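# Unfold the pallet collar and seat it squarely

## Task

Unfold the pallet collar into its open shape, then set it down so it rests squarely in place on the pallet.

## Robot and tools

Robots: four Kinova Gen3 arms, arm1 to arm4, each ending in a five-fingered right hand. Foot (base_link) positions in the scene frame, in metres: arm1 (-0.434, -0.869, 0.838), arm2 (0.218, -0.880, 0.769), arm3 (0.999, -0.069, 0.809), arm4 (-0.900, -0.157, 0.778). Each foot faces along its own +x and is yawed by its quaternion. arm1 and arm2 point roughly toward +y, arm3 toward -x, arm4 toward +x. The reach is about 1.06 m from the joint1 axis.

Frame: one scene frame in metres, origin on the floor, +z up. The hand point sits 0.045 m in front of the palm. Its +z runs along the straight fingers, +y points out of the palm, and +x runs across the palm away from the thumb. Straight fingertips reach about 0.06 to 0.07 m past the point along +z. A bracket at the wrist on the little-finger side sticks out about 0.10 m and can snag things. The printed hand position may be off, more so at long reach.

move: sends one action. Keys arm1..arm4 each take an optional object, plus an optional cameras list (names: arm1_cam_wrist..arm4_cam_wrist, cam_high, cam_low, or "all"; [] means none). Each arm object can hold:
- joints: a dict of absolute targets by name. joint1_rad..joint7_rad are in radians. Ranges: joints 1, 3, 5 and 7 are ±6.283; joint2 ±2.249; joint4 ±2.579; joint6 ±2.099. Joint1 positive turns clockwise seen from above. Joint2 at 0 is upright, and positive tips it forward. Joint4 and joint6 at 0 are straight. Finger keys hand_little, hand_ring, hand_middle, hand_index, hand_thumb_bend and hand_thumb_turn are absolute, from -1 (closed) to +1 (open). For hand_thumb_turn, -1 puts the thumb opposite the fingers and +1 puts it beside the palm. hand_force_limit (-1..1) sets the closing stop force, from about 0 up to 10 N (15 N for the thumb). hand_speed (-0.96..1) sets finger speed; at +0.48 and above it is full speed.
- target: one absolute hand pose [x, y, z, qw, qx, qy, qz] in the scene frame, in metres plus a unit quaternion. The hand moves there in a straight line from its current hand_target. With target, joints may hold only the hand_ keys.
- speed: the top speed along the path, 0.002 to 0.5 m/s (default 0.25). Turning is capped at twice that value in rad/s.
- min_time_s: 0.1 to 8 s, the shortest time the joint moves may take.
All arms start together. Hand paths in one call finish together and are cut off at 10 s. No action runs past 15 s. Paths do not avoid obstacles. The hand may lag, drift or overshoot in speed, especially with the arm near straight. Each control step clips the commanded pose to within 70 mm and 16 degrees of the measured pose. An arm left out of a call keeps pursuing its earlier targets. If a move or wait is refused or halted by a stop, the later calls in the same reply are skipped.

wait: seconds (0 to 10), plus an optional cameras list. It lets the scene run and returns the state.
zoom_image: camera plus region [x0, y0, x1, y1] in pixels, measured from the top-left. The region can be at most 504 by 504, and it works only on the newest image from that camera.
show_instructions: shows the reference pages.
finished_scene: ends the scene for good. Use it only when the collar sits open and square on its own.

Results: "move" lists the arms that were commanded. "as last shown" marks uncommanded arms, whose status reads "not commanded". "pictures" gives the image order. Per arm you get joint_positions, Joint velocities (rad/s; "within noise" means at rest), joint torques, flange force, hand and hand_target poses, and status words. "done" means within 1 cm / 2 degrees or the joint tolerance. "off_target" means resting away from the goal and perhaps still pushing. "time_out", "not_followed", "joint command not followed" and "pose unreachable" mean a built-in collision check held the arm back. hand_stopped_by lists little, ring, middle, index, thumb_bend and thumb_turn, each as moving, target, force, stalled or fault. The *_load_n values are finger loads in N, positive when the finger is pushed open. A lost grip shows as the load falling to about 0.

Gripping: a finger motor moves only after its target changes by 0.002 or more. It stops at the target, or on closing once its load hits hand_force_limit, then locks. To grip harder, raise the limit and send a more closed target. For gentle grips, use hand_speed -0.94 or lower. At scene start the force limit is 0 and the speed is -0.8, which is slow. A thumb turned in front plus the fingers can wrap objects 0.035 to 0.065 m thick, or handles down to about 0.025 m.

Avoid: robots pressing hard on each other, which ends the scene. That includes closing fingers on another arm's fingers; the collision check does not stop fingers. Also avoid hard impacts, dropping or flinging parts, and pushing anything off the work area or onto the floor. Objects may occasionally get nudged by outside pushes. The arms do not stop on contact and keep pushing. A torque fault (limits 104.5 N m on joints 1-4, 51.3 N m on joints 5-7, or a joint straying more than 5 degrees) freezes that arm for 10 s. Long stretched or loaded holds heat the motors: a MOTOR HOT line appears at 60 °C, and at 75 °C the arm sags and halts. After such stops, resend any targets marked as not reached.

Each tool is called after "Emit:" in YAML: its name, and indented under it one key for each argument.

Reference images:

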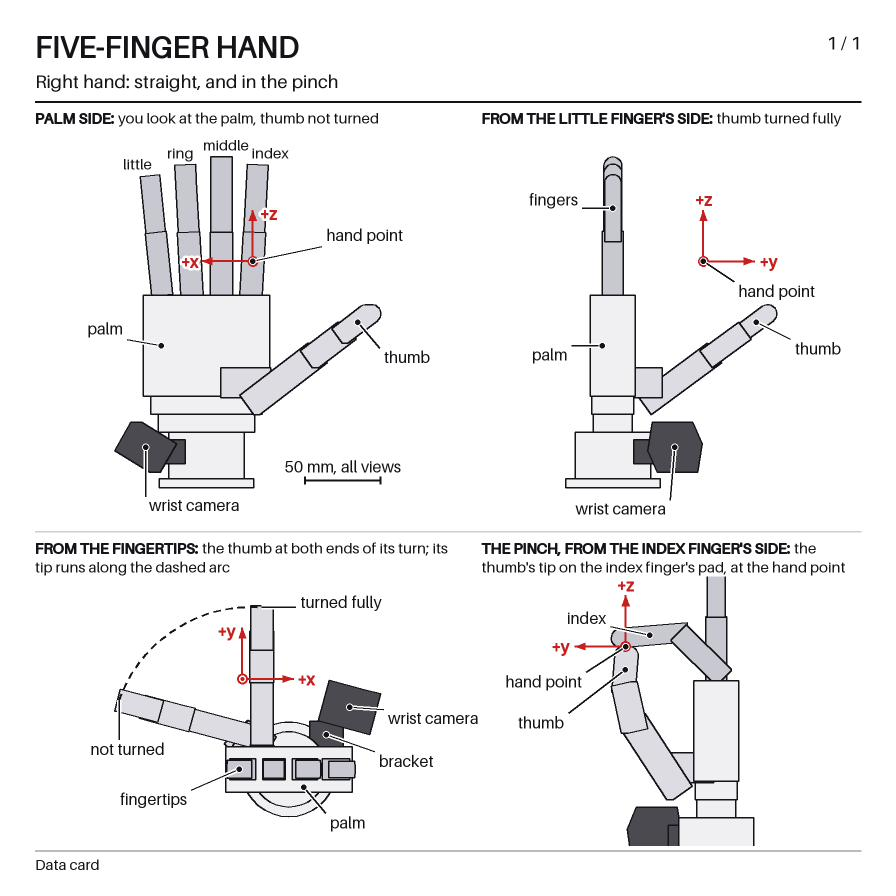

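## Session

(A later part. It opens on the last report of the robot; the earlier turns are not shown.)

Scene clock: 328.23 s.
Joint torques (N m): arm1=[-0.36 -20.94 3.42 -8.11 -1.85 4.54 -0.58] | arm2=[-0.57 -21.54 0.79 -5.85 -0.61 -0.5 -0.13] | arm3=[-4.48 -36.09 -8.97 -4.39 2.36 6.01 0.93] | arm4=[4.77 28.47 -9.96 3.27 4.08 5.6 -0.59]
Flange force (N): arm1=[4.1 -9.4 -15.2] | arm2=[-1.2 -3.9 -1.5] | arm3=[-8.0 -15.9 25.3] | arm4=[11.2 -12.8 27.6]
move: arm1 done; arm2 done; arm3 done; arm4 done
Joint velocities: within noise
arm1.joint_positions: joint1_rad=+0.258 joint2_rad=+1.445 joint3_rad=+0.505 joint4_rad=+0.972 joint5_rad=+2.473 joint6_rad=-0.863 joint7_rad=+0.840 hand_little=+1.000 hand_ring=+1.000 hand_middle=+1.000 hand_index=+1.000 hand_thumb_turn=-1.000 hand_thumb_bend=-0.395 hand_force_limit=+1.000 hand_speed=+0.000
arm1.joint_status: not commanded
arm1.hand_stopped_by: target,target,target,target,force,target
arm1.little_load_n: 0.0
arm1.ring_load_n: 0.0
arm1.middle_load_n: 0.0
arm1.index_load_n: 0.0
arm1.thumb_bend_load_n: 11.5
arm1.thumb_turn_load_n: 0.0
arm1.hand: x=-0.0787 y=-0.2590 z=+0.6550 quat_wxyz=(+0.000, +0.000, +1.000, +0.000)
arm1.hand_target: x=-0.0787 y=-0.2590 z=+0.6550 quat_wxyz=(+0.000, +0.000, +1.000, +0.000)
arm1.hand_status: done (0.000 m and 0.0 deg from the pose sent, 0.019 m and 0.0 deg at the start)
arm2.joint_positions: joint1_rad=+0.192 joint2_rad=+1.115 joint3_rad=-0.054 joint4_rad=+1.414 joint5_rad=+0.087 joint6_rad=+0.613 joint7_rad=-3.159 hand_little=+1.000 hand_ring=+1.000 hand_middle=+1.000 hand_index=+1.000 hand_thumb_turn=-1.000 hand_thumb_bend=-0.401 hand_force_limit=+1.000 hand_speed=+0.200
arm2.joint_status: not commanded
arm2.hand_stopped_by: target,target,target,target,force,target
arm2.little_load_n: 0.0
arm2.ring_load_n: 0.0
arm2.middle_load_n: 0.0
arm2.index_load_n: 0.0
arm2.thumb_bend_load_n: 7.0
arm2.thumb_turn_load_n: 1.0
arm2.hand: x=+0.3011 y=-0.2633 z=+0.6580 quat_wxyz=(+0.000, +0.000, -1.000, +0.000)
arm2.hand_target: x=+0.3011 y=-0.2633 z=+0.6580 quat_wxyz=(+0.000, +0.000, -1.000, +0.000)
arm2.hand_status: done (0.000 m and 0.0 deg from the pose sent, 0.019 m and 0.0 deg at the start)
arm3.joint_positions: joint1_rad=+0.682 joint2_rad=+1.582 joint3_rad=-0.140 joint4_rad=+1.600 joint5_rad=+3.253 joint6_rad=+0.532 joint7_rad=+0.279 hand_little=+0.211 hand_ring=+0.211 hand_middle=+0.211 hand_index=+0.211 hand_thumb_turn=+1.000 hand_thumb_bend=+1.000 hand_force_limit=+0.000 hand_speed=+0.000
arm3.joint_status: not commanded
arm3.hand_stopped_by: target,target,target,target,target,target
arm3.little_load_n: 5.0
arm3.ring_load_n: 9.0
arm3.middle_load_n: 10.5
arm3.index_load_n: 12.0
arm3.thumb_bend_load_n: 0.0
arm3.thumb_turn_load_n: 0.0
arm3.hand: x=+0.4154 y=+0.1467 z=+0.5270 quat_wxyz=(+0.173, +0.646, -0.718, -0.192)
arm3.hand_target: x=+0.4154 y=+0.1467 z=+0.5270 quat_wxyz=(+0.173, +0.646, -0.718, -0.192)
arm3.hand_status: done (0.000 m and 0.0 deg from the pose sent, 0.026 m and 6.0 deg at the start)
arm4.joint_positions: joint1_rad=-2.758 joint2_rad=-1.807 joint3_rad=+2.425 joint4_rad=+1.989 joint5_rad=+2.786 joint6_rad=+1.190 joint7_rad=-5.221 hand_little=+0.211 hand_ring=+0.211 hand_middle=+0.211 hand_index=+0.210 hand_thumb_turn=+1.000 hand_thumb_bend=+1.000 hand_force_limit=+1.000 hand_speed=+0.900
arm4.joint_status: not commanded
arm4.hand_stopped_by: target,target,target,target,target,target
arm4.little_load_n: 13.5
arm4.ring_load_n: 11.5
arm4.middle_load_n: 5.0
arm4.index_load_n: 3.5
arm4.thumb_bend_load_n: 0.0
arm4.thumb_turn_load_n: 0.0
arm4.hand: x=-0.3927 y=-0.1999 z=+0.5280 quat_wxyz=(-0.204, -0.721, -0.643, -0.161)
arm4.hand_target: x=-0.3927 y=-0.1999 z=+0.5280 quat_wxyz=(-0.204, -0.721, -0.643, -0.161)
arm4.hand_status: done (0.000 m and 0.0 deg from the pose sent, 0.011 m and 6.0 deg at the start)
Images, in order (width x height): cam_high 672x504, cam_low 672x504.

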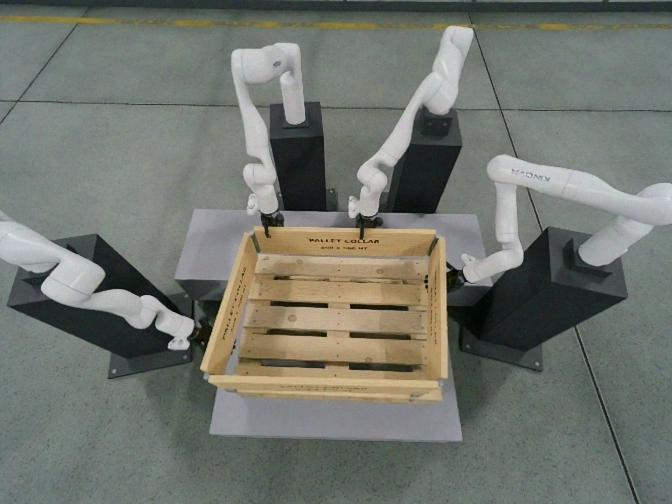

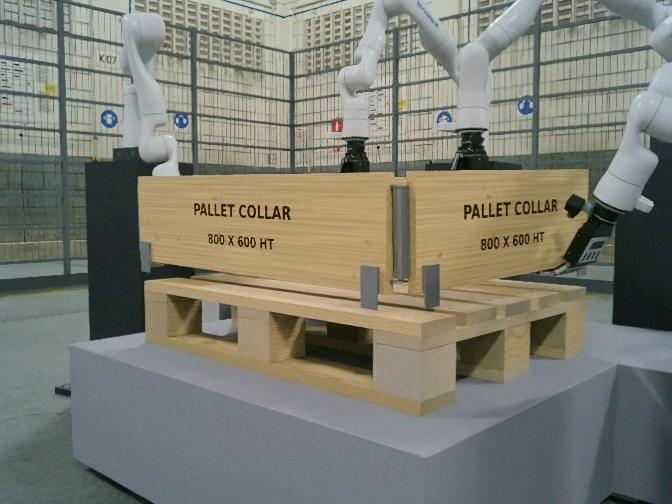

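Emit:
move:
  arm1: {"target": [-0.0583, -0.2625, 0.657, 0, 0.00611, 0.99998, 0], "speed": 0.03}
  arm2: {"target": [0.3215, -0.2715, 0.658, 0, 0.00611, 0.99998, 0], "speed": 0.03}
  arm3: {"target": [0.395, 0.142, 0.527, -0.18189, -0.67884, 0.68717, 0.18413], "speed": 0.03}
  arm4: {"target": [-0.3815, -0.2005, 0.528, 0.19595, 0.69024, 0.67553, 0.16987], "speed": 0.03}
  cameras: ["cam_high", "cam_low", "arm3_cam_wrist", "arm4_cam_wrist"]

Emit:
zoom_image:
  camera: "cam_low"
  region: [120, 160, 460, 400]

Emit:
zoom_image:
  camera: "cam_high"
  region: [200, 210, 460, 420]

Scene clock: 331.07 s.
Joint torques (N m): arm1=[-1.35 -27.21 3.65 -7.88 -1.83 2.43 -0.63] | arm2=[0.25 -17.56 1.46 -3.57 -0.58 0.09 -0.23] | arm3=[-2.46 -37.63 -8.21 -6.27 1.55 6.36 0.86] | arm4=[3.32 26.43 -10.69 2.32 4.13 3.83 -0.59]
Flange force (N): arm1=[-0.7 -4.0 -0.9] | arm2=[-0.1 -1.3 -7.1] | arm3=[-3.3 -16.8 23.8] | arm4=[7.4 -11.5 19.9]
move: arm1 done; arm2 done; arm3 done; arm4 done
Joint velocities: within noise
arm1.joint_positions: joint1_rad=+0.293 joint2_rad=+1.456 joint3_rad=+0.513 joint4_rad=+0.930 joint5_rad=+2.478 joint6_rad=-0.890 joint7_rad=+0.840 hand_little=+1.000 hand_ring=+1.000 hand_middle=+1.000 hand_index=+1.000 hand_thumb_turn=-1.000 hand_thumb_bend=-0.395 hand_force_limit=+1.000 hand_speed=+0.000
arm1.joint_status: not commanded
arm1.hand_stopped_by: target,target,target,target,force,target
arm1.little_load_n: 0.0
arm1.ring_load_n: 0.0
arm1.middle_load_n: 0.0
arm1.index_load_n: 0.0
arm1.thumb_bend_load_n: 11.5
arm1.thumb_turn_load_n: 0.0
arm1.hand: x=-0.0583 y=-0.2625 z=+0.6570 quat_wxyz=(+0.000, +0.006, +1.000, +0.000)
arm1.hand_target: x=-0.0583 y=-0.2625 z=+0.6570 quat_wxyz=(+0.000, +0.006, +1.000, +0.000)
arm1.hand_status: done (0.000 m and 0.0 deg from the pose sent, 0.021 m and 0.7 deg at the start)
arm2.joint_positions: joint1_rad=+0.229 joint2_rad=+1.108 joint3_rad=-0.055 joint4_rad=+1.438 joint5_rad=+0.090 joint6_rad=+0.597 joint7_rad=-3.138 hand_little=+1.000 hand_ring=+1.000 hand_middle=+1.000 hand_index=+1.000 hand_thumb_turn=-1.000 hand_thumb_bend=-0.401 hand_force_limit=+1.000 hand_speed=+0.200
arm2.joint_status: not commanded
arm2.hand_stopped_by: target,target,target,target,force,target
arm2.little_load_n: 0.0
arm2.ring_load_n: 0.0
arm2.middle_load_n: 0.0
arm2.index_load_n: 0.0
arm2.thumb_bend_load_n: 6.5
arm2.thumb_turn_load_n: 0.5
arm2.hand: x=+0.3215 y=-0.2715 z=+0.6580 quat_wxyz=(+0.000, -0.006, -1.000, +0.000)
arm2.hand_target: x=+0.3215 y=-0.2715 z=+0.6580 quat_wxyz=(+0.000, -0.006, -1.000, +0.000)
arm2.hand_status: done (0.000 m and 0.0 deg from the pose sent, 0.022 m and 0.7 deg at the start)
arm3.joint_positions: joint1_rad=+0.712 joint2_rad=+1.584 joint3_rad=-0.163 joint4_rad=+1.532 joint5_rad=+3.356 joint6_rad=+0.445 joint7_rad=+0.301 hand_little=+0.211 hand_ring=+0.211 hand_middle=+0.211 hand_index=+0.211 hand_thumb_turn=+1.000 hand_thumb_bend=+1.000 hand_force_limit=+0.000 hand_speed=+0.000
arm3.joint_status: not commanded
arm3.hand_stopped_by: target,target,target,target,target,target
arm3.little_load_n: 3.5
arm3.ring_load_n: 8.5
arm3.middle_load_n: 10.5
arm3.index_load_n: 12.5
arm3.thumb_bend_load_n: 0.0
arm3.thumb_turn_load_n: 0.0
arm3.hand: x=+0.3950 y=+0.1420 z=+0.5270 quat_wxyz=(+0.182, +0.679, -0.687, -0.184)
arm3.hand_target: x=+0.3950 y=+0.1420 z=+0.5270 quat_wxyz=(+0.182, +0.679, -0.687, -0.184)
arm3.hand_status: done (0.000 m and 0.0 deg from the pose sent, 0.021 m and 5.3 deg at the start)
arm4.joint_positions: joint1_rad=-2.734 joint2_rad=-1.771 joint3_rad=+2.460 joint4_rad=+1.975 joint5_rad=+2.824 joint6_rad=+1.088 joint7_rad=-5.163 hand_little=+0.211 hand_ring=+0.211 hand_middle=+0.211 hand_index=+0.210 hand_thumb_turn=+1.000 hand_thumb_bend=+1.000 hand_force_limit=+1.000 hand_speed=+0.900
arm4.joint_status: not commanded
arm4.hand_stopped_by: target,target,target,target,target,target
arm4.little_load_n: 13.5
arm4.ring_load_n: 10.5
arm4.middle_load_n: 3.5
arm4.index_load_n: 0.5
arm4.thumb_bend_load_n: 0.0
arm4.thumb_turn_load_n: 0.0
arm4.hand: x=-0.3815 y=-0.2005 z=+0.5280 quat_wxyz=(-0.196, -0.690, -0.676, -0.170)
arm4.hand_target: x=-0.3815 y=-0.2005 z=+0.5280 quat_wxyz=(-0.196, -0.690, -0.676, -0.170)
arm4.hand_status: done (0.000 m and 0.0 deg from the pose sent, 0.011 m and 5.3 deg at the start)
pictures: arm3_cam_wrist, arm4_cam_wrist, cam_high, cam_low
Images, in order (width x height): arm3_cam_wrist 672x504, arm4_cam_wrist 672x504, cam_high 672x504, cam_low 672x504.

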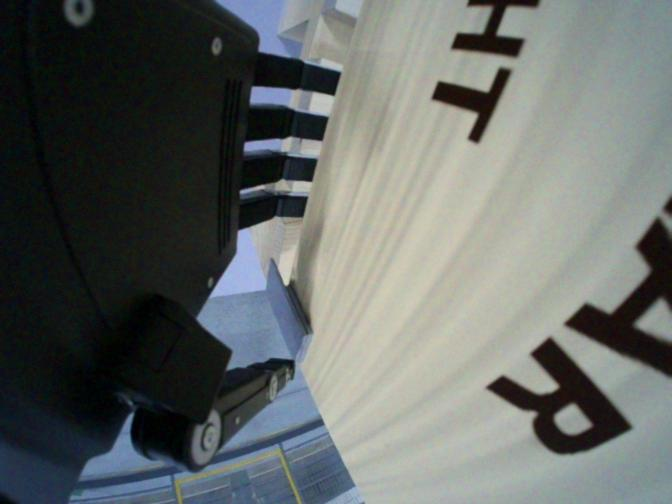

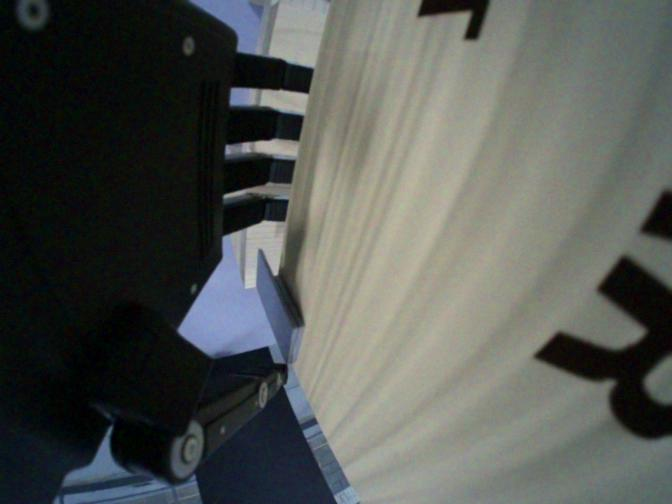

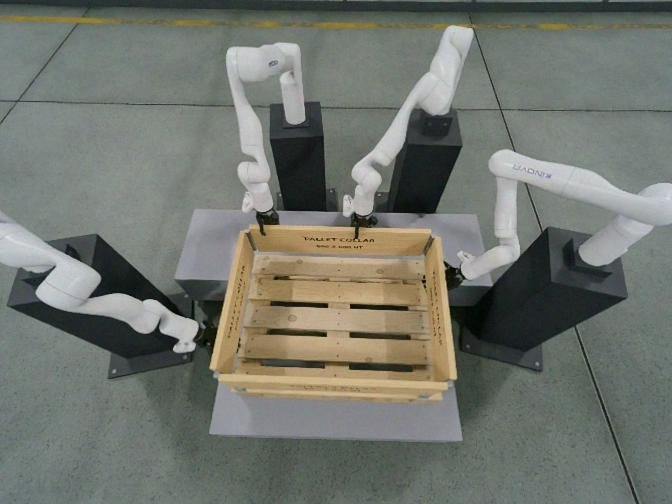

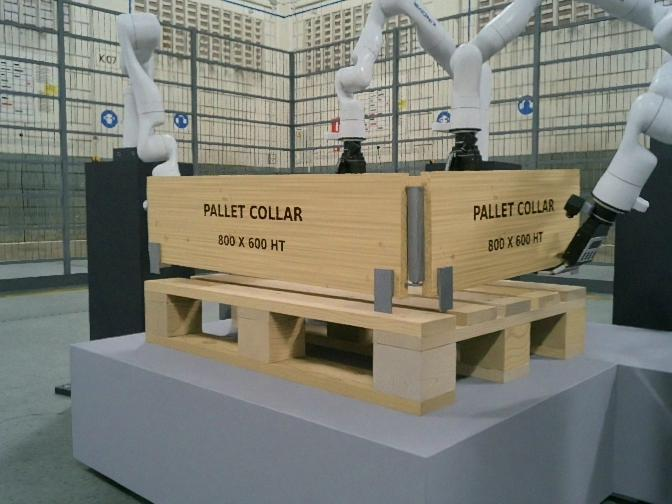

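Scaled by 1.482 from the camera's image (finer frame: 960x720).

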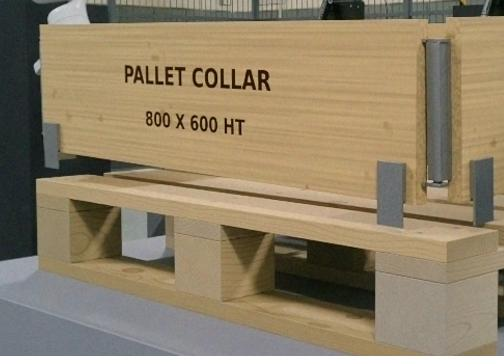

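Scaled by 1.938 from the camera's image (finer frame: 960x720).

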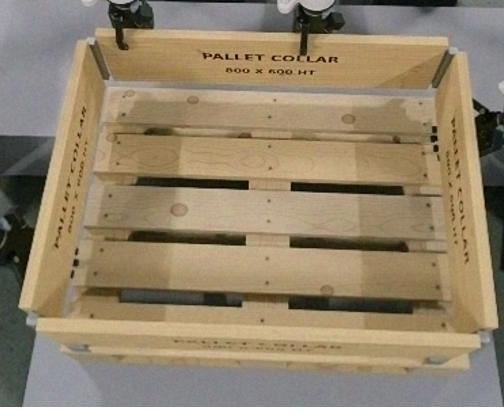

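Emit:
zoom_image:
  camera: "cam_high"
  region: [230, 215, 290, 275]

Emit:
zoom_image:
  camera: "cam_high"
  region: [400, 215, 460, 275]

Emit:
zoom_image:
  camera: "cam_high"
  region: [200, 350, 260, 410]

Emit:
zoom_image:
  camera: "cam_high"
  region: [405, 350, 465, 410]

Scaled by 8.400 from the camera's image (finer frame: 960x720).

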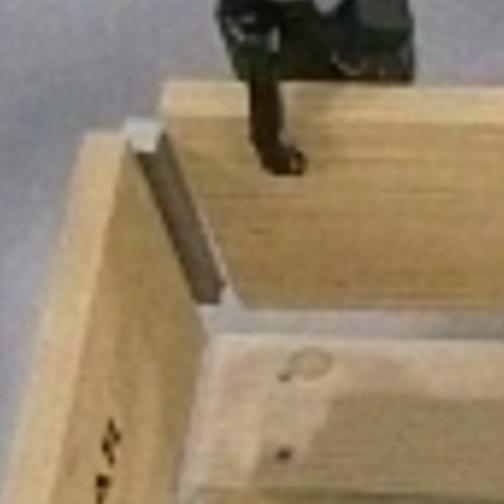

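Scaled by 8.400 from the camera's image (finer frame: 960x720).

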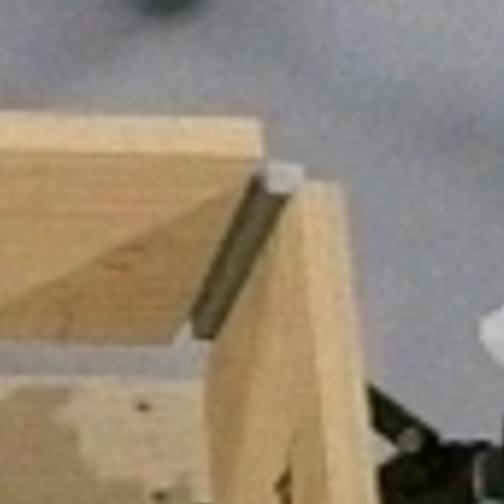

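Scaled by 8.400 from the camera's image (finer frame: 960x720).

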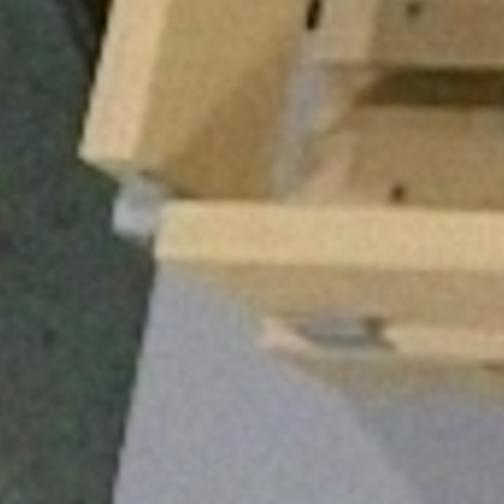

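Scaled by 8.400 from the camera's image (finer frame: 960x720).

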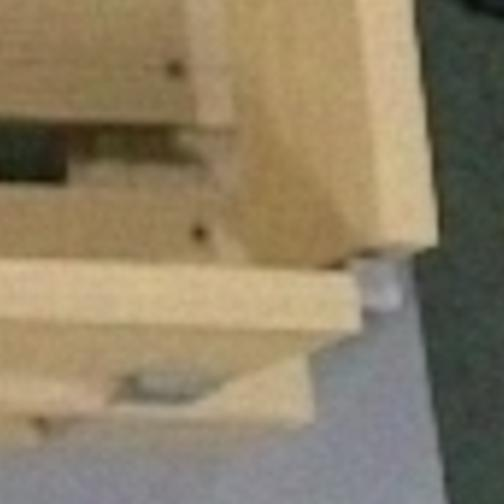

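Emit:
zoom_image:
  camera: "arm4_cam_wrist"
  region: [200, 0, 400, 400]

Emit:
zoom_image:
  camera: "arm3_cam_wrist"
  region: [200, 0, 400, 400]

Scaled by 1.260 from the camera's image (finer frame: 960x720).

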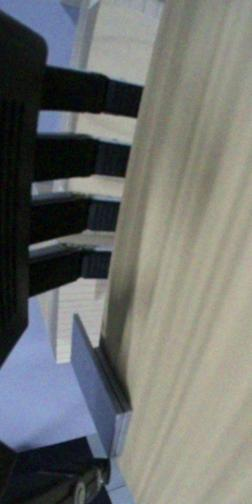

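Scaled by 1.260 from the camera's image (finer frame: 960x720).

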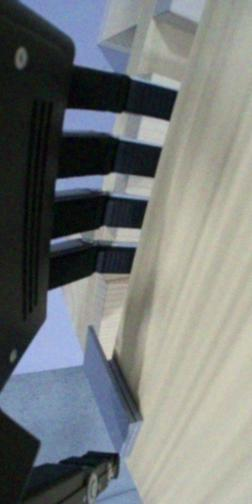

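Emit:
move:
  arm1: {"target": [-0.0583, -0.2625, 0.639, 0, 0.00611, 0.99998, 0], "speed": 0.03}
  arm2: {"target": [0.3215, -0.2715, 0.640, 0, 0.00611, 0.99998, 0], "speed": 0.03}
  arm3: {"target": [0.396, 0.142, 0.509, -0.18189, -0.67884, 0.68717, 0.18413], "speed": 0.03}
  arm4: {"target": [-0.3825, -0.2005, 0.510, 0.19595, 0.69024, 0.67553, 0.16987], "speed": 0.03}
  cameras: ["cam_high", "cam_low", "arm3_cam_wrist", "arm4_cam_wrist"]

Emit:
zoom_image:
  camera: "cam_low"
  region: [360, 240, 500, 340]

Emit:
zoom_image:
  camera: "cam_low"
  region: [120, 230, 220, 310]

Emit:
zoom_image:
  camera: "cam_low"
  region: [540, 220, 640, 310]

Scene clock: 334.50 s.
Joint torques (N m): arm1=[-2.25 -33.59 4.09 -10.97 -2.48 3.34 -0.72] | arm2=[0.01 -21.83 1.29 -5.62 -0.6 -0.49 -0.28] | arm3=[-3.96 -33.26 -8.77 -5.62 1.64 5.31 0.81] | arm4=[3.26 19.62 -5.55 1.1 1.33 2.58 -0.33]
Flange force (N): arm1=[-0.4 -7.2 6.4] | arm2=[-0.4 -3.4 -1.0] | arm3=[-5.2 -14.9 14.4] | arm4=[6.6 -3.5 3.7]
move: arm1 done; arm2 done; arm3 done; arm4 done
Joint velocities: within noise
arm1.joint_positions: joint1_rad=+0.298 joint2_rad=+1.492 joint3_rad=+0.509 joint4_rad=+0.903 joint5_rad=+2.473 joint6_rad=-0.878 joint7_rad=+0.836 hand_little=+1.000 hand_ring=+1.000 hand_middle=+1.000 hand_index=+1.000 hand_thumb_turn=-1.000 hand_thumb_bend=-0.395 hand_force_limit=+1.000 hand_speed=+0.000
arm1.joint_status: not commanded
arm1.hand_stopped_by: target,target,target,target,force,target
arm1.little_load_n: 0.0
arm1.ring_load_n: 0.0
arm1.middle_load_n: 0.0
arm1.index_load_n: 0.0
arm1.thumb_bend_load_n: 12.0
arm1.thumb_turn_load_n: 0.5
arm1.hand: x=-0.0583 y=-0.2625 z=+0.6389 quat_wxyz=(+0.000, +0.006, +1.000, +0.000)
arm1.hand_target: x=-0.0583 y=-0.2625 z=+0.6390 quat_wxyz=(+0.000, +0.006, +1.000, +0.000)
arm1.hand_status: done (0.000 m and 0.0 deg from the pose sent, 0.018 m and 0.0 deg at the start)
arm2.joint_positions: joint1_rad=+0.228 joint2_rad=+1.144 joint3_rad=-0.053 joint4_rad=+1.426 joint5_rad=+0.092 joint6_rad=+0.572 joint7_rad=-3.139 hand_little=+1.000 hand_ring=+1.000 hand_middle=+1.000 hand_index=+1.000 hand_thumb_turn=-1.000 hand_thumb_bend=-0.401 hand_force_limit=+1.000 hand_speed=+0.200
arm2.joint_status: not commanded
arm2.hand_stopped_by: target,target,target,target,force,target
arm2.little_load_n: -0.5
arm2.ring_load_n: 0.0
arm2.middle_load_n: 0.0
arm2.index_load_n: 0.0
arm2.thumb_bend_load_n: 7.0
arm2.thumb_turn_load_n: 1.0
arm2.hand: x=+0.3215 y=-0.2715 z=+0.6400 quat_wxyz=(+0.000, -0.006, -1.000, +0.000)
arm2.hand_target: x=+0.3215 y=-0.2715 z=+0.6400 quat_wxyz=(+0.000, -0.006, -1.000, +0.000)
arm2.hand_status: done (0.000 m and 0.0 deg from the pose sent, 0.018 m and 0.0 deg at the start)
arm3.joint_positions: joint1_rad=+0.714 joint2_rad=+1.627 joint3_rad=-0.164 joint4_rad=+1.491 joint5_rad=+3.363 joint6_rad=+0.445 joint7_rad=+0.301 hand_little=+0.210 hand_ring=+0.211 hand_middle=+0.211 hand_index=+0.211 hand_thumb_turn=+1.000 hand_thumb_bend=+1.000 hand_force_limit=+0.000 hand_speed=+0.000
arm3.joint_status: not commanded
arm3.hand_stopped_by: target,target,target,target,target,target
arm3.little_load_n: 2.5
arm3.ring_load_n: 6.5
arm3.middle_load_n: 7.5
arm3.index_load_n: 9.0
arm3.thumb_bend_load_n: 0.0
arm3.thumb_turn_load_n: 0.0
arm3.hand: x=+0.3960 y=+0.1420 z=+0.5090 quat_wxyz=(+0.182, +0.679, -0.687, -0.184)
arm3.hand_target: x=+0.3960 y=+0.1420 z=+0.5090 quat_wxyz=(+0.182, +0.679, -0.687, -0.184)
arm3.hand_status: done (0.000 m and 0.0 deg from the pose sent, 0.018 m and 0.0 deg at the start)
arm4.joint_positions: joint1_rad=-2.734 joint2_rad=-1.809 joint3_rad=+2.475 joint4_rad=+1.934 joint5_rad=+2.852 joint6_rad=+1.075 joint7_rad=-5.163 hand_little=+0.211 hand_ring=+0.211 hand_middle=+0.210 hand_index=+0.210 hand_thumb_turn=+1.000 hand_thumb_bend=+1.000 hand_force_limit=+1.000 hand_speed=+0.900
arm4.joint_status: not commanded
arm4.hand_stopped_by: target,target,target,target,target,target
arm4.little_load_n: 3.5
arm4.ring_load_n: 4.0
arm4.middle_load_n: 1.0
arm4.index_load_n: 1.5
arm4.thumb_bend_load_n: 0.0
arm4.thumb_turn_load_n: 0.0
arm4.hand: x=-0.3825 y=-0.2005 z=+0.5100 quat_wxyz=(-0.196, -0.690, -0.676, -0.170)
arm4.hand_target: x=-0.3825 y=-0.2005 z=+0.5100 quat_wxyz=(-0.196, -0.690, -0.676, -0.170)
arm4.hand_status: done (0.000 m and 0.0 deg from the pose sent, 0.018 m and 0.0 deg at the start)
pictures: arm3_cam_wrist, arm4_cam_wrist, cam_high, cam_low
Images, in order (width x height): arm3_cam_wrist 672x504, arm4_cam_wrist 672x504, cam_high 672x504, cam_low 672x504.

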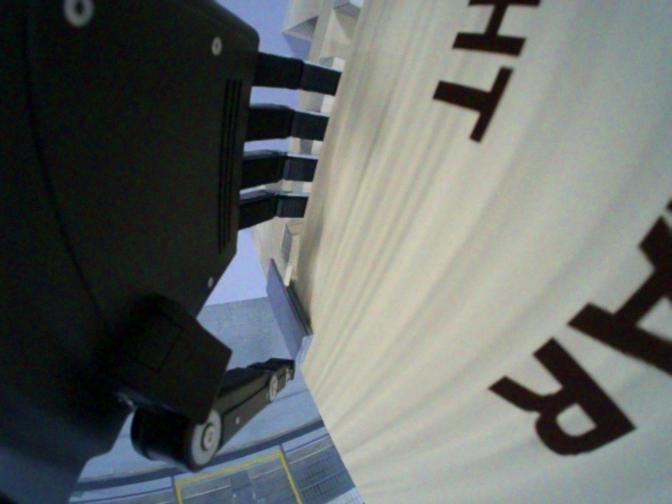

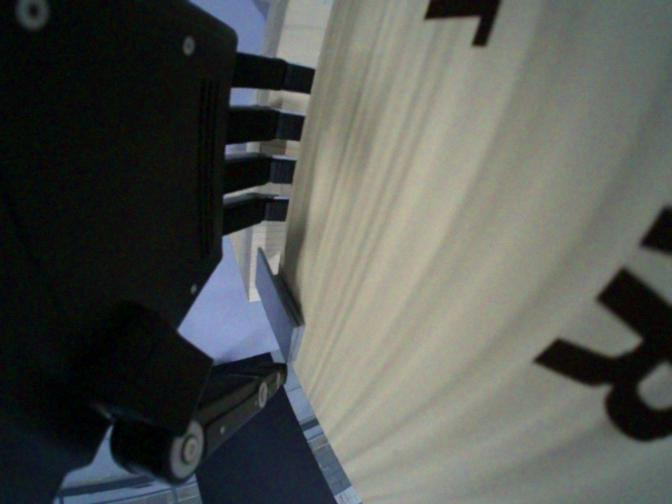

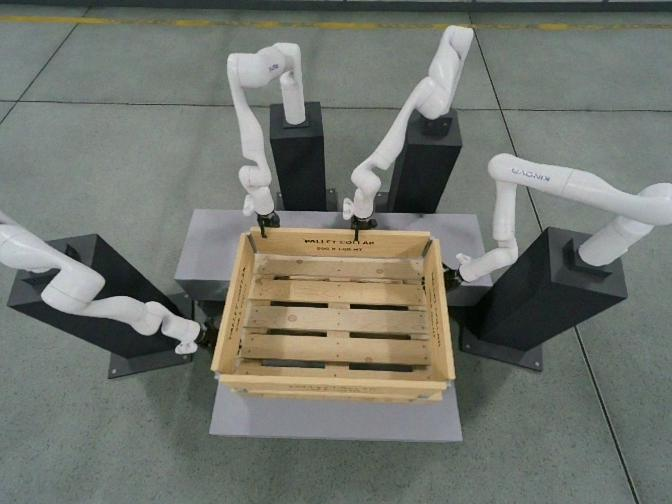

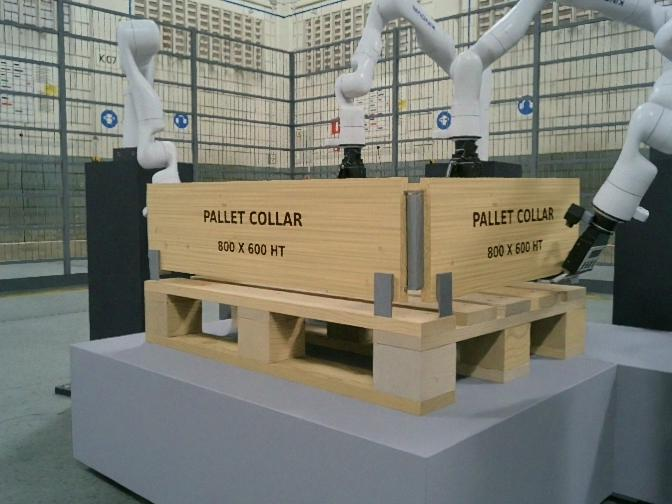

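Scaled by 3.600 from the camera's image (finer frame: 960x720).

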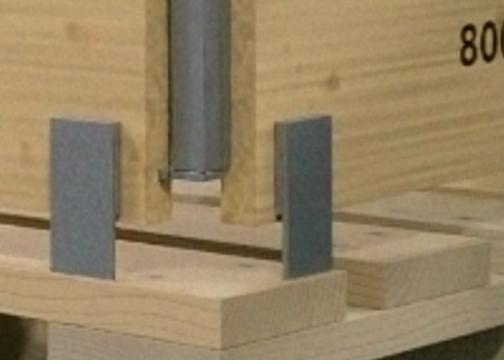

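Scaled by 5.040 from the camera's image (finer frame: 960x720).

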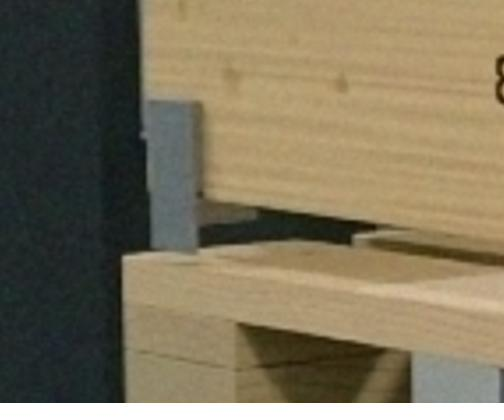

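Scaled by 5.040 from the camera's image (finer frame: 960x720).

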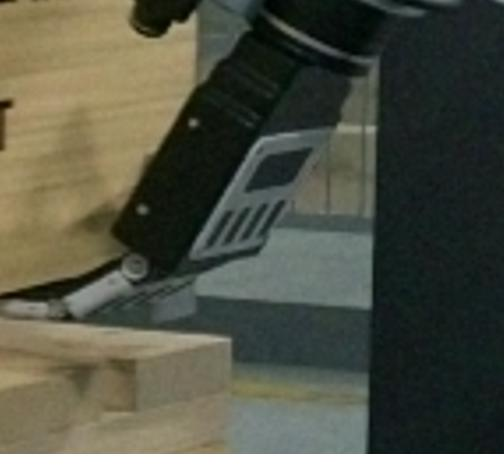

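Emit:
zoom_image:
  camera: "cam_high"
  region: [400, 355, 460, 415]

Emit:
zoom_image:
  camera: "cam_high"
  region: [205, 355, 265, 415]

Emit:
zoom_image:
  camera: "cam_low"
  region: [360, 260, 450, 330]

Scaled by 8.400 from the camera's image (finer frame: 960x720).

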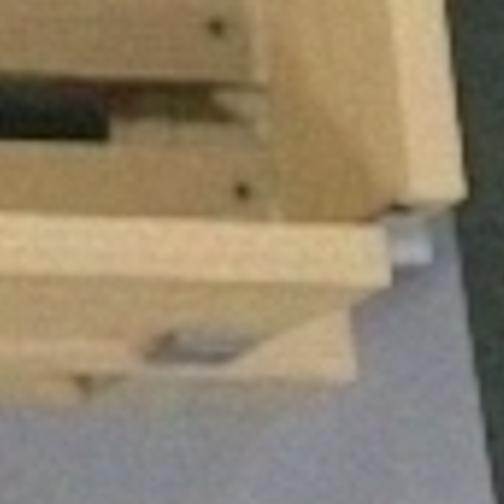

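Scaled by 8.400 from the camera's image (finer frame: 960x720).

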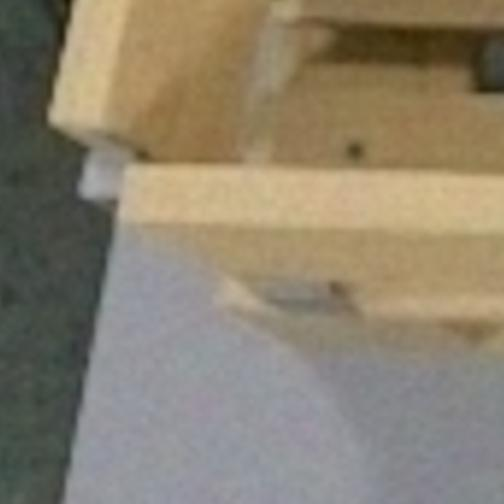

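Scaled by 5.600 from the camera's image (finer frame: 960x720).

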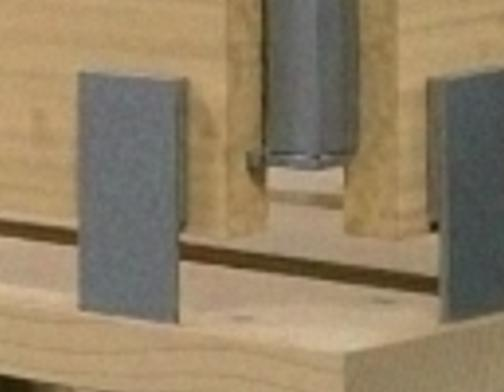

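Emit:
zoom_image:
  camera: "cam_high"
  region: [400, 380, 450, 410]

Emit:
zoom_image:
  camera: "cam_high"
  region: [215, 375, 265, 405]

Emit:
zoom_image:
  camera: "cam_low"
  region: [130, 265, 190, 305]

Scaled by 10.080 from the camera's image (finer frame: 960x720).

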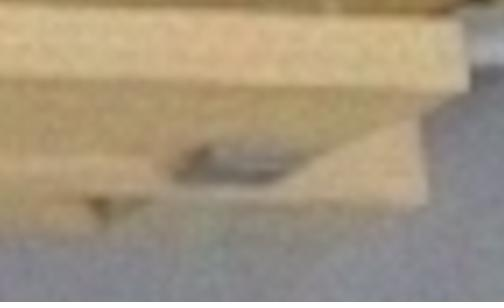

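Scaled by 10.080 from the camera's image (finer frame: 960x720).

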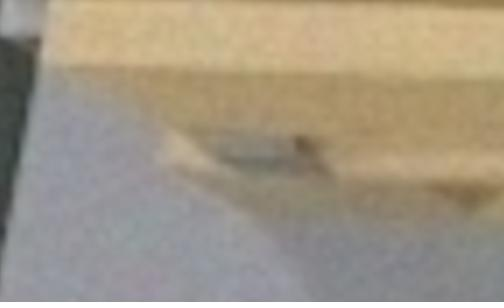

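Scaled by 8.400 from the camera's image (finer frame: 960x720).

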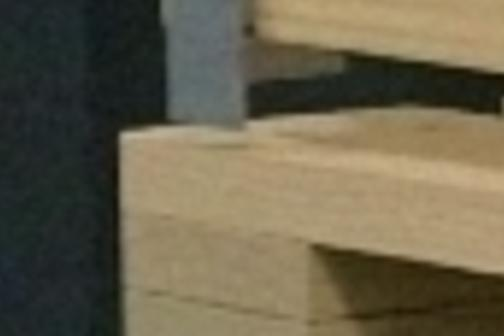

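Emit:
zoom_image:
  camera: "cam_high"
  region: [205, 370, 455, 440]

Scaled by 2.016 from the camera's image (finer frame: 960x720).

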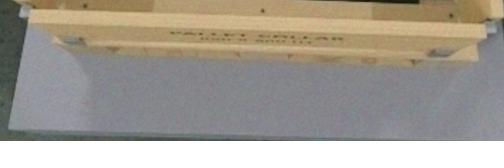

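Emit:
move:
  arm1: {"target": [-0.0583, -0.2625, 0.634, 0, 0.00611, 0.99998, 0], "speed": 0.02}
  arm2: {"target": [0.3215, -0.2715, 0.635, 0, 0.00611, 0.99998, 0], "speed": 0.02}
  arm3: {"target": [0.398, 0.142, 0.504, -0.18189, -0.67884, 0.68717, 0.18413], "speed": 0.02}
  arm4: {"target": [-0.3835, -0.2005, 0.505, 0.19595, 0.69024, 0.67553, 0.16987], "speed": 0.02}
  cameras: ["cam_high", "cam_low"]

Emit:
zoom_image:
  camera: "cam_low"
  region: [360, 260, 450, 330]

Emit:
zoom_image:
  camera: "cam_low"
  region: [130, 240, 210, 300]

Scene clock: 341.73 s.
Joint torques (N m): arm1=[-2.69 -35.26 3.94 -11.42 -2.62 3.13 -0.71] | arm2=[-0.2 -22.02 1.09 -6.08 -0.69 -0.82 -0.3] | arm3=[-3.54 -29.55 -7.72 -2.38 1.56 3.73 0.78] | arm4=[2 17.03 -4.97 1.85 0.97 1.56 -0.13]
Flange force (N): arm1=[-1.2 -7.2 9.2] | arm2=[-0.7 -4.5 -1.6] | arm3=[-6.1 -9.8 16.4] | arm4=[3.9 -1.3 0.2]
move: arm1 done; arm2 done; arm3 done; arm4 done
Joint velocities: within noise
arm1.joint_positions: joint1_rad=+0.300 joint2_rad=+1.502 joint3_rad=+0.508 joint4_rad=+0.895 joint5_rad=+2.472 joint6_rad=-0.875 joint7_rad=+0.834 hand_little=+1.000 hand_ring=+1.000 hand_middle=+1.000 hand_index=+1.000 hand_thumb_turn=-1.000 hand_thumb_bend=-0.395 hand_force_limit=+1.000 hand_speed=+0.000
arm1.joint_status: not commanded
arm1.hand_stopped_by: target,target,target,target,force,target
arm1.little_load_n: 0.0
arm1.ring_load_n: 0.0
arm1.middle_load_n: 0.0
arm1.index_load_n: 0.0
arm1.thumb_bend_load_n: 12.5
arm1.thumb_turn_load_n: 1.0
arm1.hand: x=-0.0583 y=-0.2625 z=+0.6340 quat_wxyz=(+0.000, +0.006, +1.000, +0.000)
arm1.hand_target: x=-0.0583 y=-0.2625 z=+0.6340 quat_wxyz=(+0.000, +0.006, +1.000, +0.000)
arm1.hand_status: done (0.000 m and 0.0 deg from the pose sent, 0.005 m and 0.0 deg at the start)
arm2.joint_positions: joint1_rad=+0.228 joint2_rad=+1.154 joint3_rad=-0.052 joint4_rad=+1.423 joint5_rad=+0.092 joint6_rad=+0.565 joint7_rad=-3.139 hand_little=+1.000 hand_ring=+1.000 hand_middle=+1.000 hand_index=+1.000 hand_thumb_turn=-1.000 hand_thumb_bend=-0.401 hand_force_limit=+1.000 hand_speed=+0.200
arm2.joint_status: not commanded
arm2.hand_stopped_by: target,target,target,target,force,target
arm2.little_load_n: 0.0
arm2.ring_load_n: 0.0
arm2.middle_load_n: 0.0
arm2.index_load_n: 0.0
arm2.thumb_bend_load_n: 7.0
arm2.thumb_turn_load_n: 1.0
arm2.hand: x=+0.3215 y=-0.2715 z=+0.6350 quat_wxyz=(+0.000, -0.006, -1.000, +0.000)
arm2.hand_target: x=+0.3215 y=-0.2715 z=+0.6350 quat_wxyz=(+0.000, -0.006, -1.000, +0.000)
arm2.hand_status: done (0.000 m and 0.0 deg from the pose sent, 0.005 m and 0.0 deg at the start)
arm3.joint_positions: joint1_rad=+0.715 joint2_rad=+1.638 joint3_rad=-0.164 joint4_rad=+1.484 joint5_rad=+3.366 joint6_rad=+0.450 joint7_rad=+0.303 hand_little=+0.210 hand_ring=+0.211 hand_middle=+0.211 hand_index=+0.211 hand_thumb_turn=+1.000 hand_thumb_bend=+1.000 hand_force_limit=+0.000 hand_speed=+0.000
arm3.joint_status: not commanded
arm3.hand_stopped_by: target,target,target,target,target,target
arm3.little_load_n: 2.5
arm3.ring_load_n: 6.5
arm3.middle_load_n: 7.5
arm3.index_load_n: 9.0
arm3.thumb_bend_load_n: -0.5
arm3.thumb_turn_load_n: 0.0
arm3.hand: x=+0.3980 y=+0.1420 z=+0.5040 quat_wxyz=(+0.182, +0.679, -0.687, -0.184)
arm3.hand_target: x=+0.3980 y=+0.1420 z=+0.5040 quat_wxyz=(+0.182, +0.679, -0.687, -0.184)
arm3.hand_status: done (0.000 m and 0.0 deg from the pose sent, 0.005 m and 0.0 deg at the start)
arm4.joint_positions: joint1_rad=-2.733 joint2_rad=-1.820 joint3_rad=+2.480 joint4_rad=+1.924 joint5_rad=+2.861 joint6_rad=+1.073 joint7_rad=-5.164 hand_little=+0.210 hand_ring=+0.210 hand_middle=+0.210 hand_index=+0.210 hand_thumb_turn=+1.000 hand_thumb_bend=+1.000 hand_force_limit=+1.000 hand_speed=+0.900
arm4.joint_status: not commanded
arm4.hand_stopped_by: target,target,target,target,target,target
arm4.little_load_n: 0.0
arm4.ring_load_n: 1.5
arm4.middle_load_n: 0.5
arm4.index_load_n: 3.0
arm4.thumb_bend_load_n: 0.0
arm4.thumb_turn_load_n: 0.0
arm4.hand: x=-0.3835 y=-0.2005 z=+0.5050 quat_wxyz=(-0.196, -0.690, -0.676, -0.170)
arm4.hand_target: x=-0.3835 y=-0.2005 z=+0.5050 quat_wxyz=(-0.196, -0.690, -0.676, -0.170)
arm4.hand_status: done (0.000 m and 0.0 deg from the pose sent, 0.005 m and 0.0 deg at the start)
Images, in order (width x height): cam_high 672x504, cam_low 672x504.

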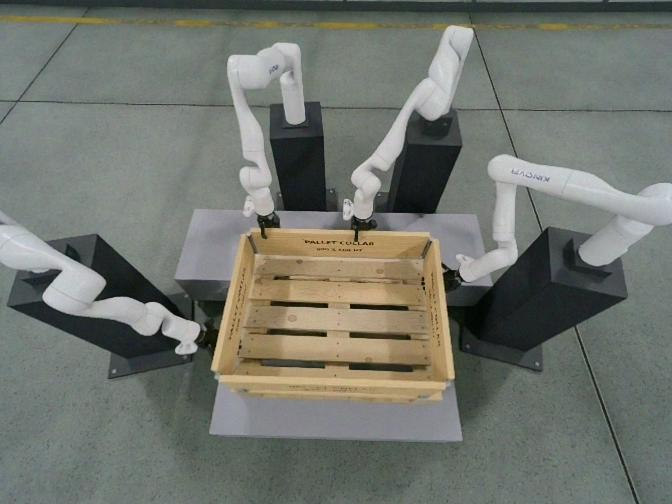

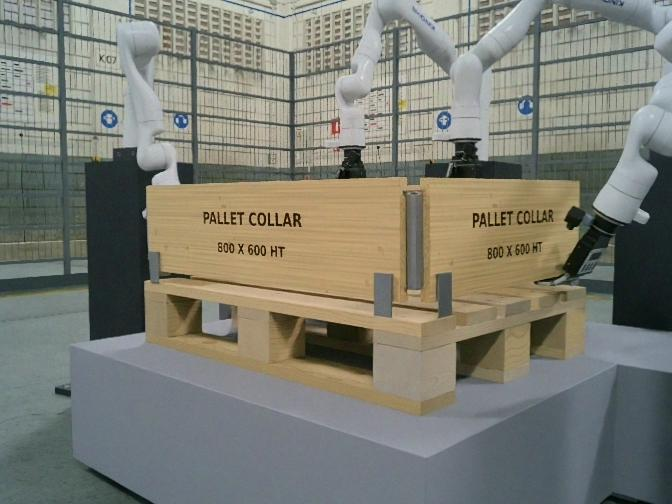

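Scaled by 5.600 from the camera's image (finer frame: 960x720).

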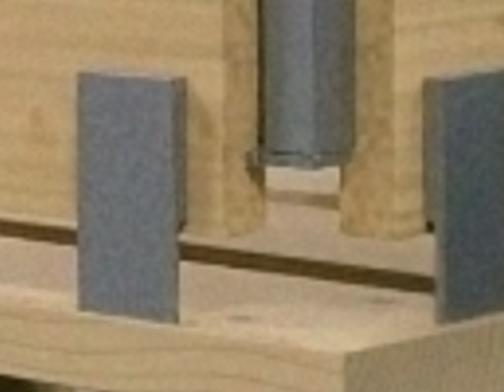

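Scaled by 6.300 from the camera's image (finer frame: 960x720).

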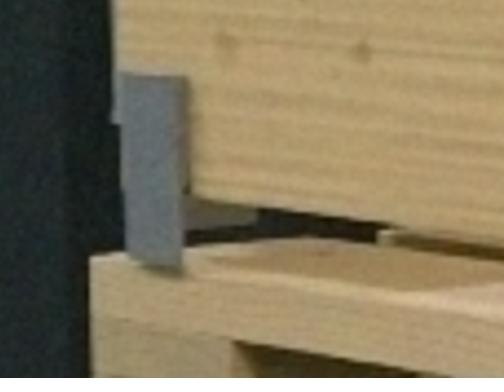

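Emit:
move:
  arm2: {"joints": {"hand_speed": 0.9, "hand_force_limit": 1.0, "hand_thumb_bend": -0.2}}

Emit:
move:
  arm2: {"joints": {"hand_thumb_bend": -1}}

Emit:
move:
  arm1: {"joints": {"hand_speed": 0.9, "hand_force_limit": 1.0, "hand_thumb_bend": -0.2}}

Emit:
move:
  arm1: {"joints": {"hand_thumb_bend": -1}}

Scene clock: 343.83 s.
Joint torques (N m): arm1=[-3 -35.35 3.73 -11.41 -2.65 3.01 -0.71] | arm2=[0.28 -22.08 1.62 -6.55 -0.47 -1.13 -0.21] | arm3=[-4 -29.56 -8.16 -2.21 1.68 3.75 0.81] | arm4=[2.02 17.06 -4.95 1.93 0.92 1.58 -0.18]
Flange force (N): arm1=[-1.8 -7.1 9.5] | arm2=[0.4 -5.3 -2.2] | arm3=[-7.0 -10.0 16.8] | arm4=[3.9 -1.3 0.6]
move: arm2 done
Joint velocities: within noise
arm1, arm3, arm4: as last shown
arm2.joint_positions: joint1_rad=+0.228 joint2_rad=+1.154 joint3_rad=-0.052 joint4_rad=+1.423 joint5_rad=+0.092 joint6_rad=+0.565 joint7_rad=-3.139 hand_little=+1.000 hand_ring=+1.000 hand_middle=+1.000 hand_index=+1.000 hand_thumb_turn=-1.000 hand_thumb_bend=-0.200 hand_force_limit=+1.000 hand_speed=+0.900
arm2.joint_status: all done
arm2.hand_stopped_by: target,target,target,target,target,target
arm2.little_load_n: 0.0
arm2.ring_load_n: 0.0
arm2.middle_load_n: 0.0
arm2.index_load_n: 0.0
arm2.thumb_bend_load_n: 0.0
arm2.thumb_turn_load_n: 0.0
arm2.hand: x=+0.3215 y=-0.2715 z=+0.6350 quat_wxyz=(+0.000, -0.006, -1.000, +0.000)
arm2.hand_target: x=+0.3215 y=-0.2715 z=+0.6350 quat_wxyz=(+0.000, -0.006, -1.000, +0.000)
arm2.hand_status: not commanded
arm3.thumb_bend_load_n: 0.0
arm4.middle_load_n: 1.0
pictures: none

Scene clock: 344.63 s.
Joint torques (N m): arm1=[-2.77 -35.02 3.83 -11.39 -2.63 3.1 -0.7] | arm2=[0.49 -21.71 1.64 -5.87 -0.7 -0.59 -0.54] | arm3=[-3.28 -29.73 -7.52 -2.53 1.47 3.82 0.73] | arm4=[2.12 17.11 -4.86 1.94 0.9 1.61 -0.16]
Flange force (N): arm1=[-1.2 -7.4 8.8] | arm2=[0.1 -4.4 -1.7] | arm3=[-5.8 -9.9 16.5] | arm4=[4.2 -1.2 0.8]
move: arm2 off_target
Joint velocities: within noise
arm1, arm3, arm4: as last shown
arm1.thumb_turn_load_n: 0.5
arm2.joint_positions: joint1_rad=+0.228 joint2_rad=+1.154 joint3_rad=-0.052 joint4_rad=+1.423 joint5_rad=+0.092 joint6_rad=+0.565 joint7_rad=-3.139 hand_little=+1.000 hand_ring=+1.000 hand_middle=+1.000 hand_index=+1.000 hand_thumb_turn=-1.000 hand_thumb_bend=-0.507 hand_force_limit=+1.000 hand_speed=+0.900
arm2.joint_status: hand_thumb_bend off_target (ended at -0.507, target -1.000)
arm2.hand_stopped_by: target,target,target,target,force,target
arm2.little_load_n: -0.5
arm2.ring_load_n: 0.0
arm2.middle_load_n: 0.0
arm2.index_load_n: 0.0
arm2.thumb_bend_load_n: 19.0
arm2.thumb_turn_load_n: 1.0
arm2.hand: x=+0.3215 y=-0.2715 z=+0.6350 quat_wxyz=(+0.000, -0.006, -1.000, +0.000)
arm2.hand_target: x=+0.3215 y=-0.2715 z=+0.6350 quat_wxyz=(+0.000, -0.006, -1.000, +0.000)
arm2.hand_status: not commanded
arm3.middle_load_n: 7.0
arm4.index_load_n: 2.5
pictures: none

Scene clock: 345.20 s.
Joint torques (N m): arm1=[-3.98 -31.48 2.21 -11.85 -2.96 3.97 -0.3] | arm2=[0.86 -23.64 2.03 -5.67 -0.55 -0.14 -0.48] | arm3=[-3.73 -29.86 -7.98 -2.74 1.61 3.88 0.83] | arm4=[2.98 18.76 -5.04 2.08 1.03 2.37 -0.22]
Flange force (N): arm1=[-0.7 -10.7 0.4] | arm2=[0.7 -2.4 2.9] | arm3=[-6.2 -10.5 15.8] | arm4=[6.1 -2.0 5.2]
move: arm1 done
Joint velocities: within noise
arm1.joint_positions: joint1_rad=+0.300 joint2_rad=+1.502 joint3_rad=+0.508 joint4_rad=+0.895 joint5_rad=+2.472 joint6_rad=-0.875 joint7_rad=+0.834 hand_little=+1.000 hand_ring=+1.000 hand_middle=+1.000 hand_index=+1.000 hand_thumb_turn=-1.000 hand_thumb_bend=-0.200 hand_force_limit=+1.000 hand_speed=+0.900
arm1.joint_status: all done
arm1.hand_stopped_by: target,target,target,target,target,target
arm1.little_load_n: 0.0
arm1.ring_load_n: 0.0
arm1.middle_load_n: 0.0
arm1.index_load_n: 0.0
arm1.thumb_bend_load_n: 0.0
arm1.thumb_turn_load_n: 0.0
arm1.hand: x=-0.0583 y=-0.2624 z=+0.6342 quat_wxyz=(+0.000, +0.006, +1.000, +0.000)
arm1.hand_target: x=-0.0583 y=-0.2625 z=+0.6340 quat_wxyz=(+0.000, +0.006, +1.000, +0.000)
arm1.hand_status: not commanded
arm2, arm3, arm4: as last shown
arm2.little_load_n: 0.0
arm2.ring_load_n: -0.5
arm3.thumb_bend_load_n: -0.5
arm4.little_load_n: 1.0
arm4.ring_load_n: 3.0
arm4.middle_load_n: 2.0
arm4.index_load_n: 4.0
pictures: none

Scene clock: 346.00 s.
Joint torques (N m): arm1=[-3.05 -31.23 2.78 -11.05 -3.01 3.77 -1.02] | arm2=[0.64 -23.57 1.91 -5.99 -0.6 -0.32 -0.47] | arm3=[-3.41 -30 -7.69 -2.85 1.5 3.94 0.78] | arm4=[3.06 18.69 -4.98 1.9 0.98 2.41 -0.26]
Flange force (N): arm1=[-0.7 -10.1 0.9] | arm2=[0.4 -3.3 2.3] | arm3=[-5.7 -10.4 16.0] | arm4=[6.1 -1.9 4.7]
move: arm1 off_target
Joint velocities: within noise
arm1.joint_positions: joint1_rad=+0.300 joint2_rad=+1.502 joint3_rad=+0.508 joint4_rad=+0.895 joint5_rad=+2.472 joint6_rad=-0.875 joint7_rad=+0.834 hand_little=+1.000 hand_ring=+1.000 hand_middle=+1.000 hand_index=+1.000 hand_thumb_turn=-1.000 hand_thumb_bend=-0.419 hand_force_limit=+1.000 hand_speed=+0.900
arm1.joint_status: hand_thumb_bend off_target (ended at -0.419, target -1.000)
arm1.hand_stopped_by: target,target,target,target,force,target
arm1.little_load_n: 0.0
arm1.ring_load_n: 0.0
arm1.middle_load_n: 0.0
arm1.index_load_n: -0.5
arm1.thumb_bend_load_n: 17.5
arm1.thumb_turn_load_n: 1.5
arm1.hand: x=-0.0583 y=-0.2625 z=+0.6340 quat_wxyz=(+0.000, +0.006, +1.000, +0.000)
arm1.hand_target: x=-0.0583 y=-0.2625 z=+0.6340 quat_wxyz=(+0.000, +0.006, +1.000, +0.000)
arm1.hand_status: not commanded
arm2, arm3, arm4: as last shown
arm2.ring_load_n: 0.0
arm2.thumb_turn_load_n: 1.5
arm3.thumb_bend_load_n: 0.0
arm4.ring_load_n: 2.5
arm4.index_load_n: 4.5
pictures: none


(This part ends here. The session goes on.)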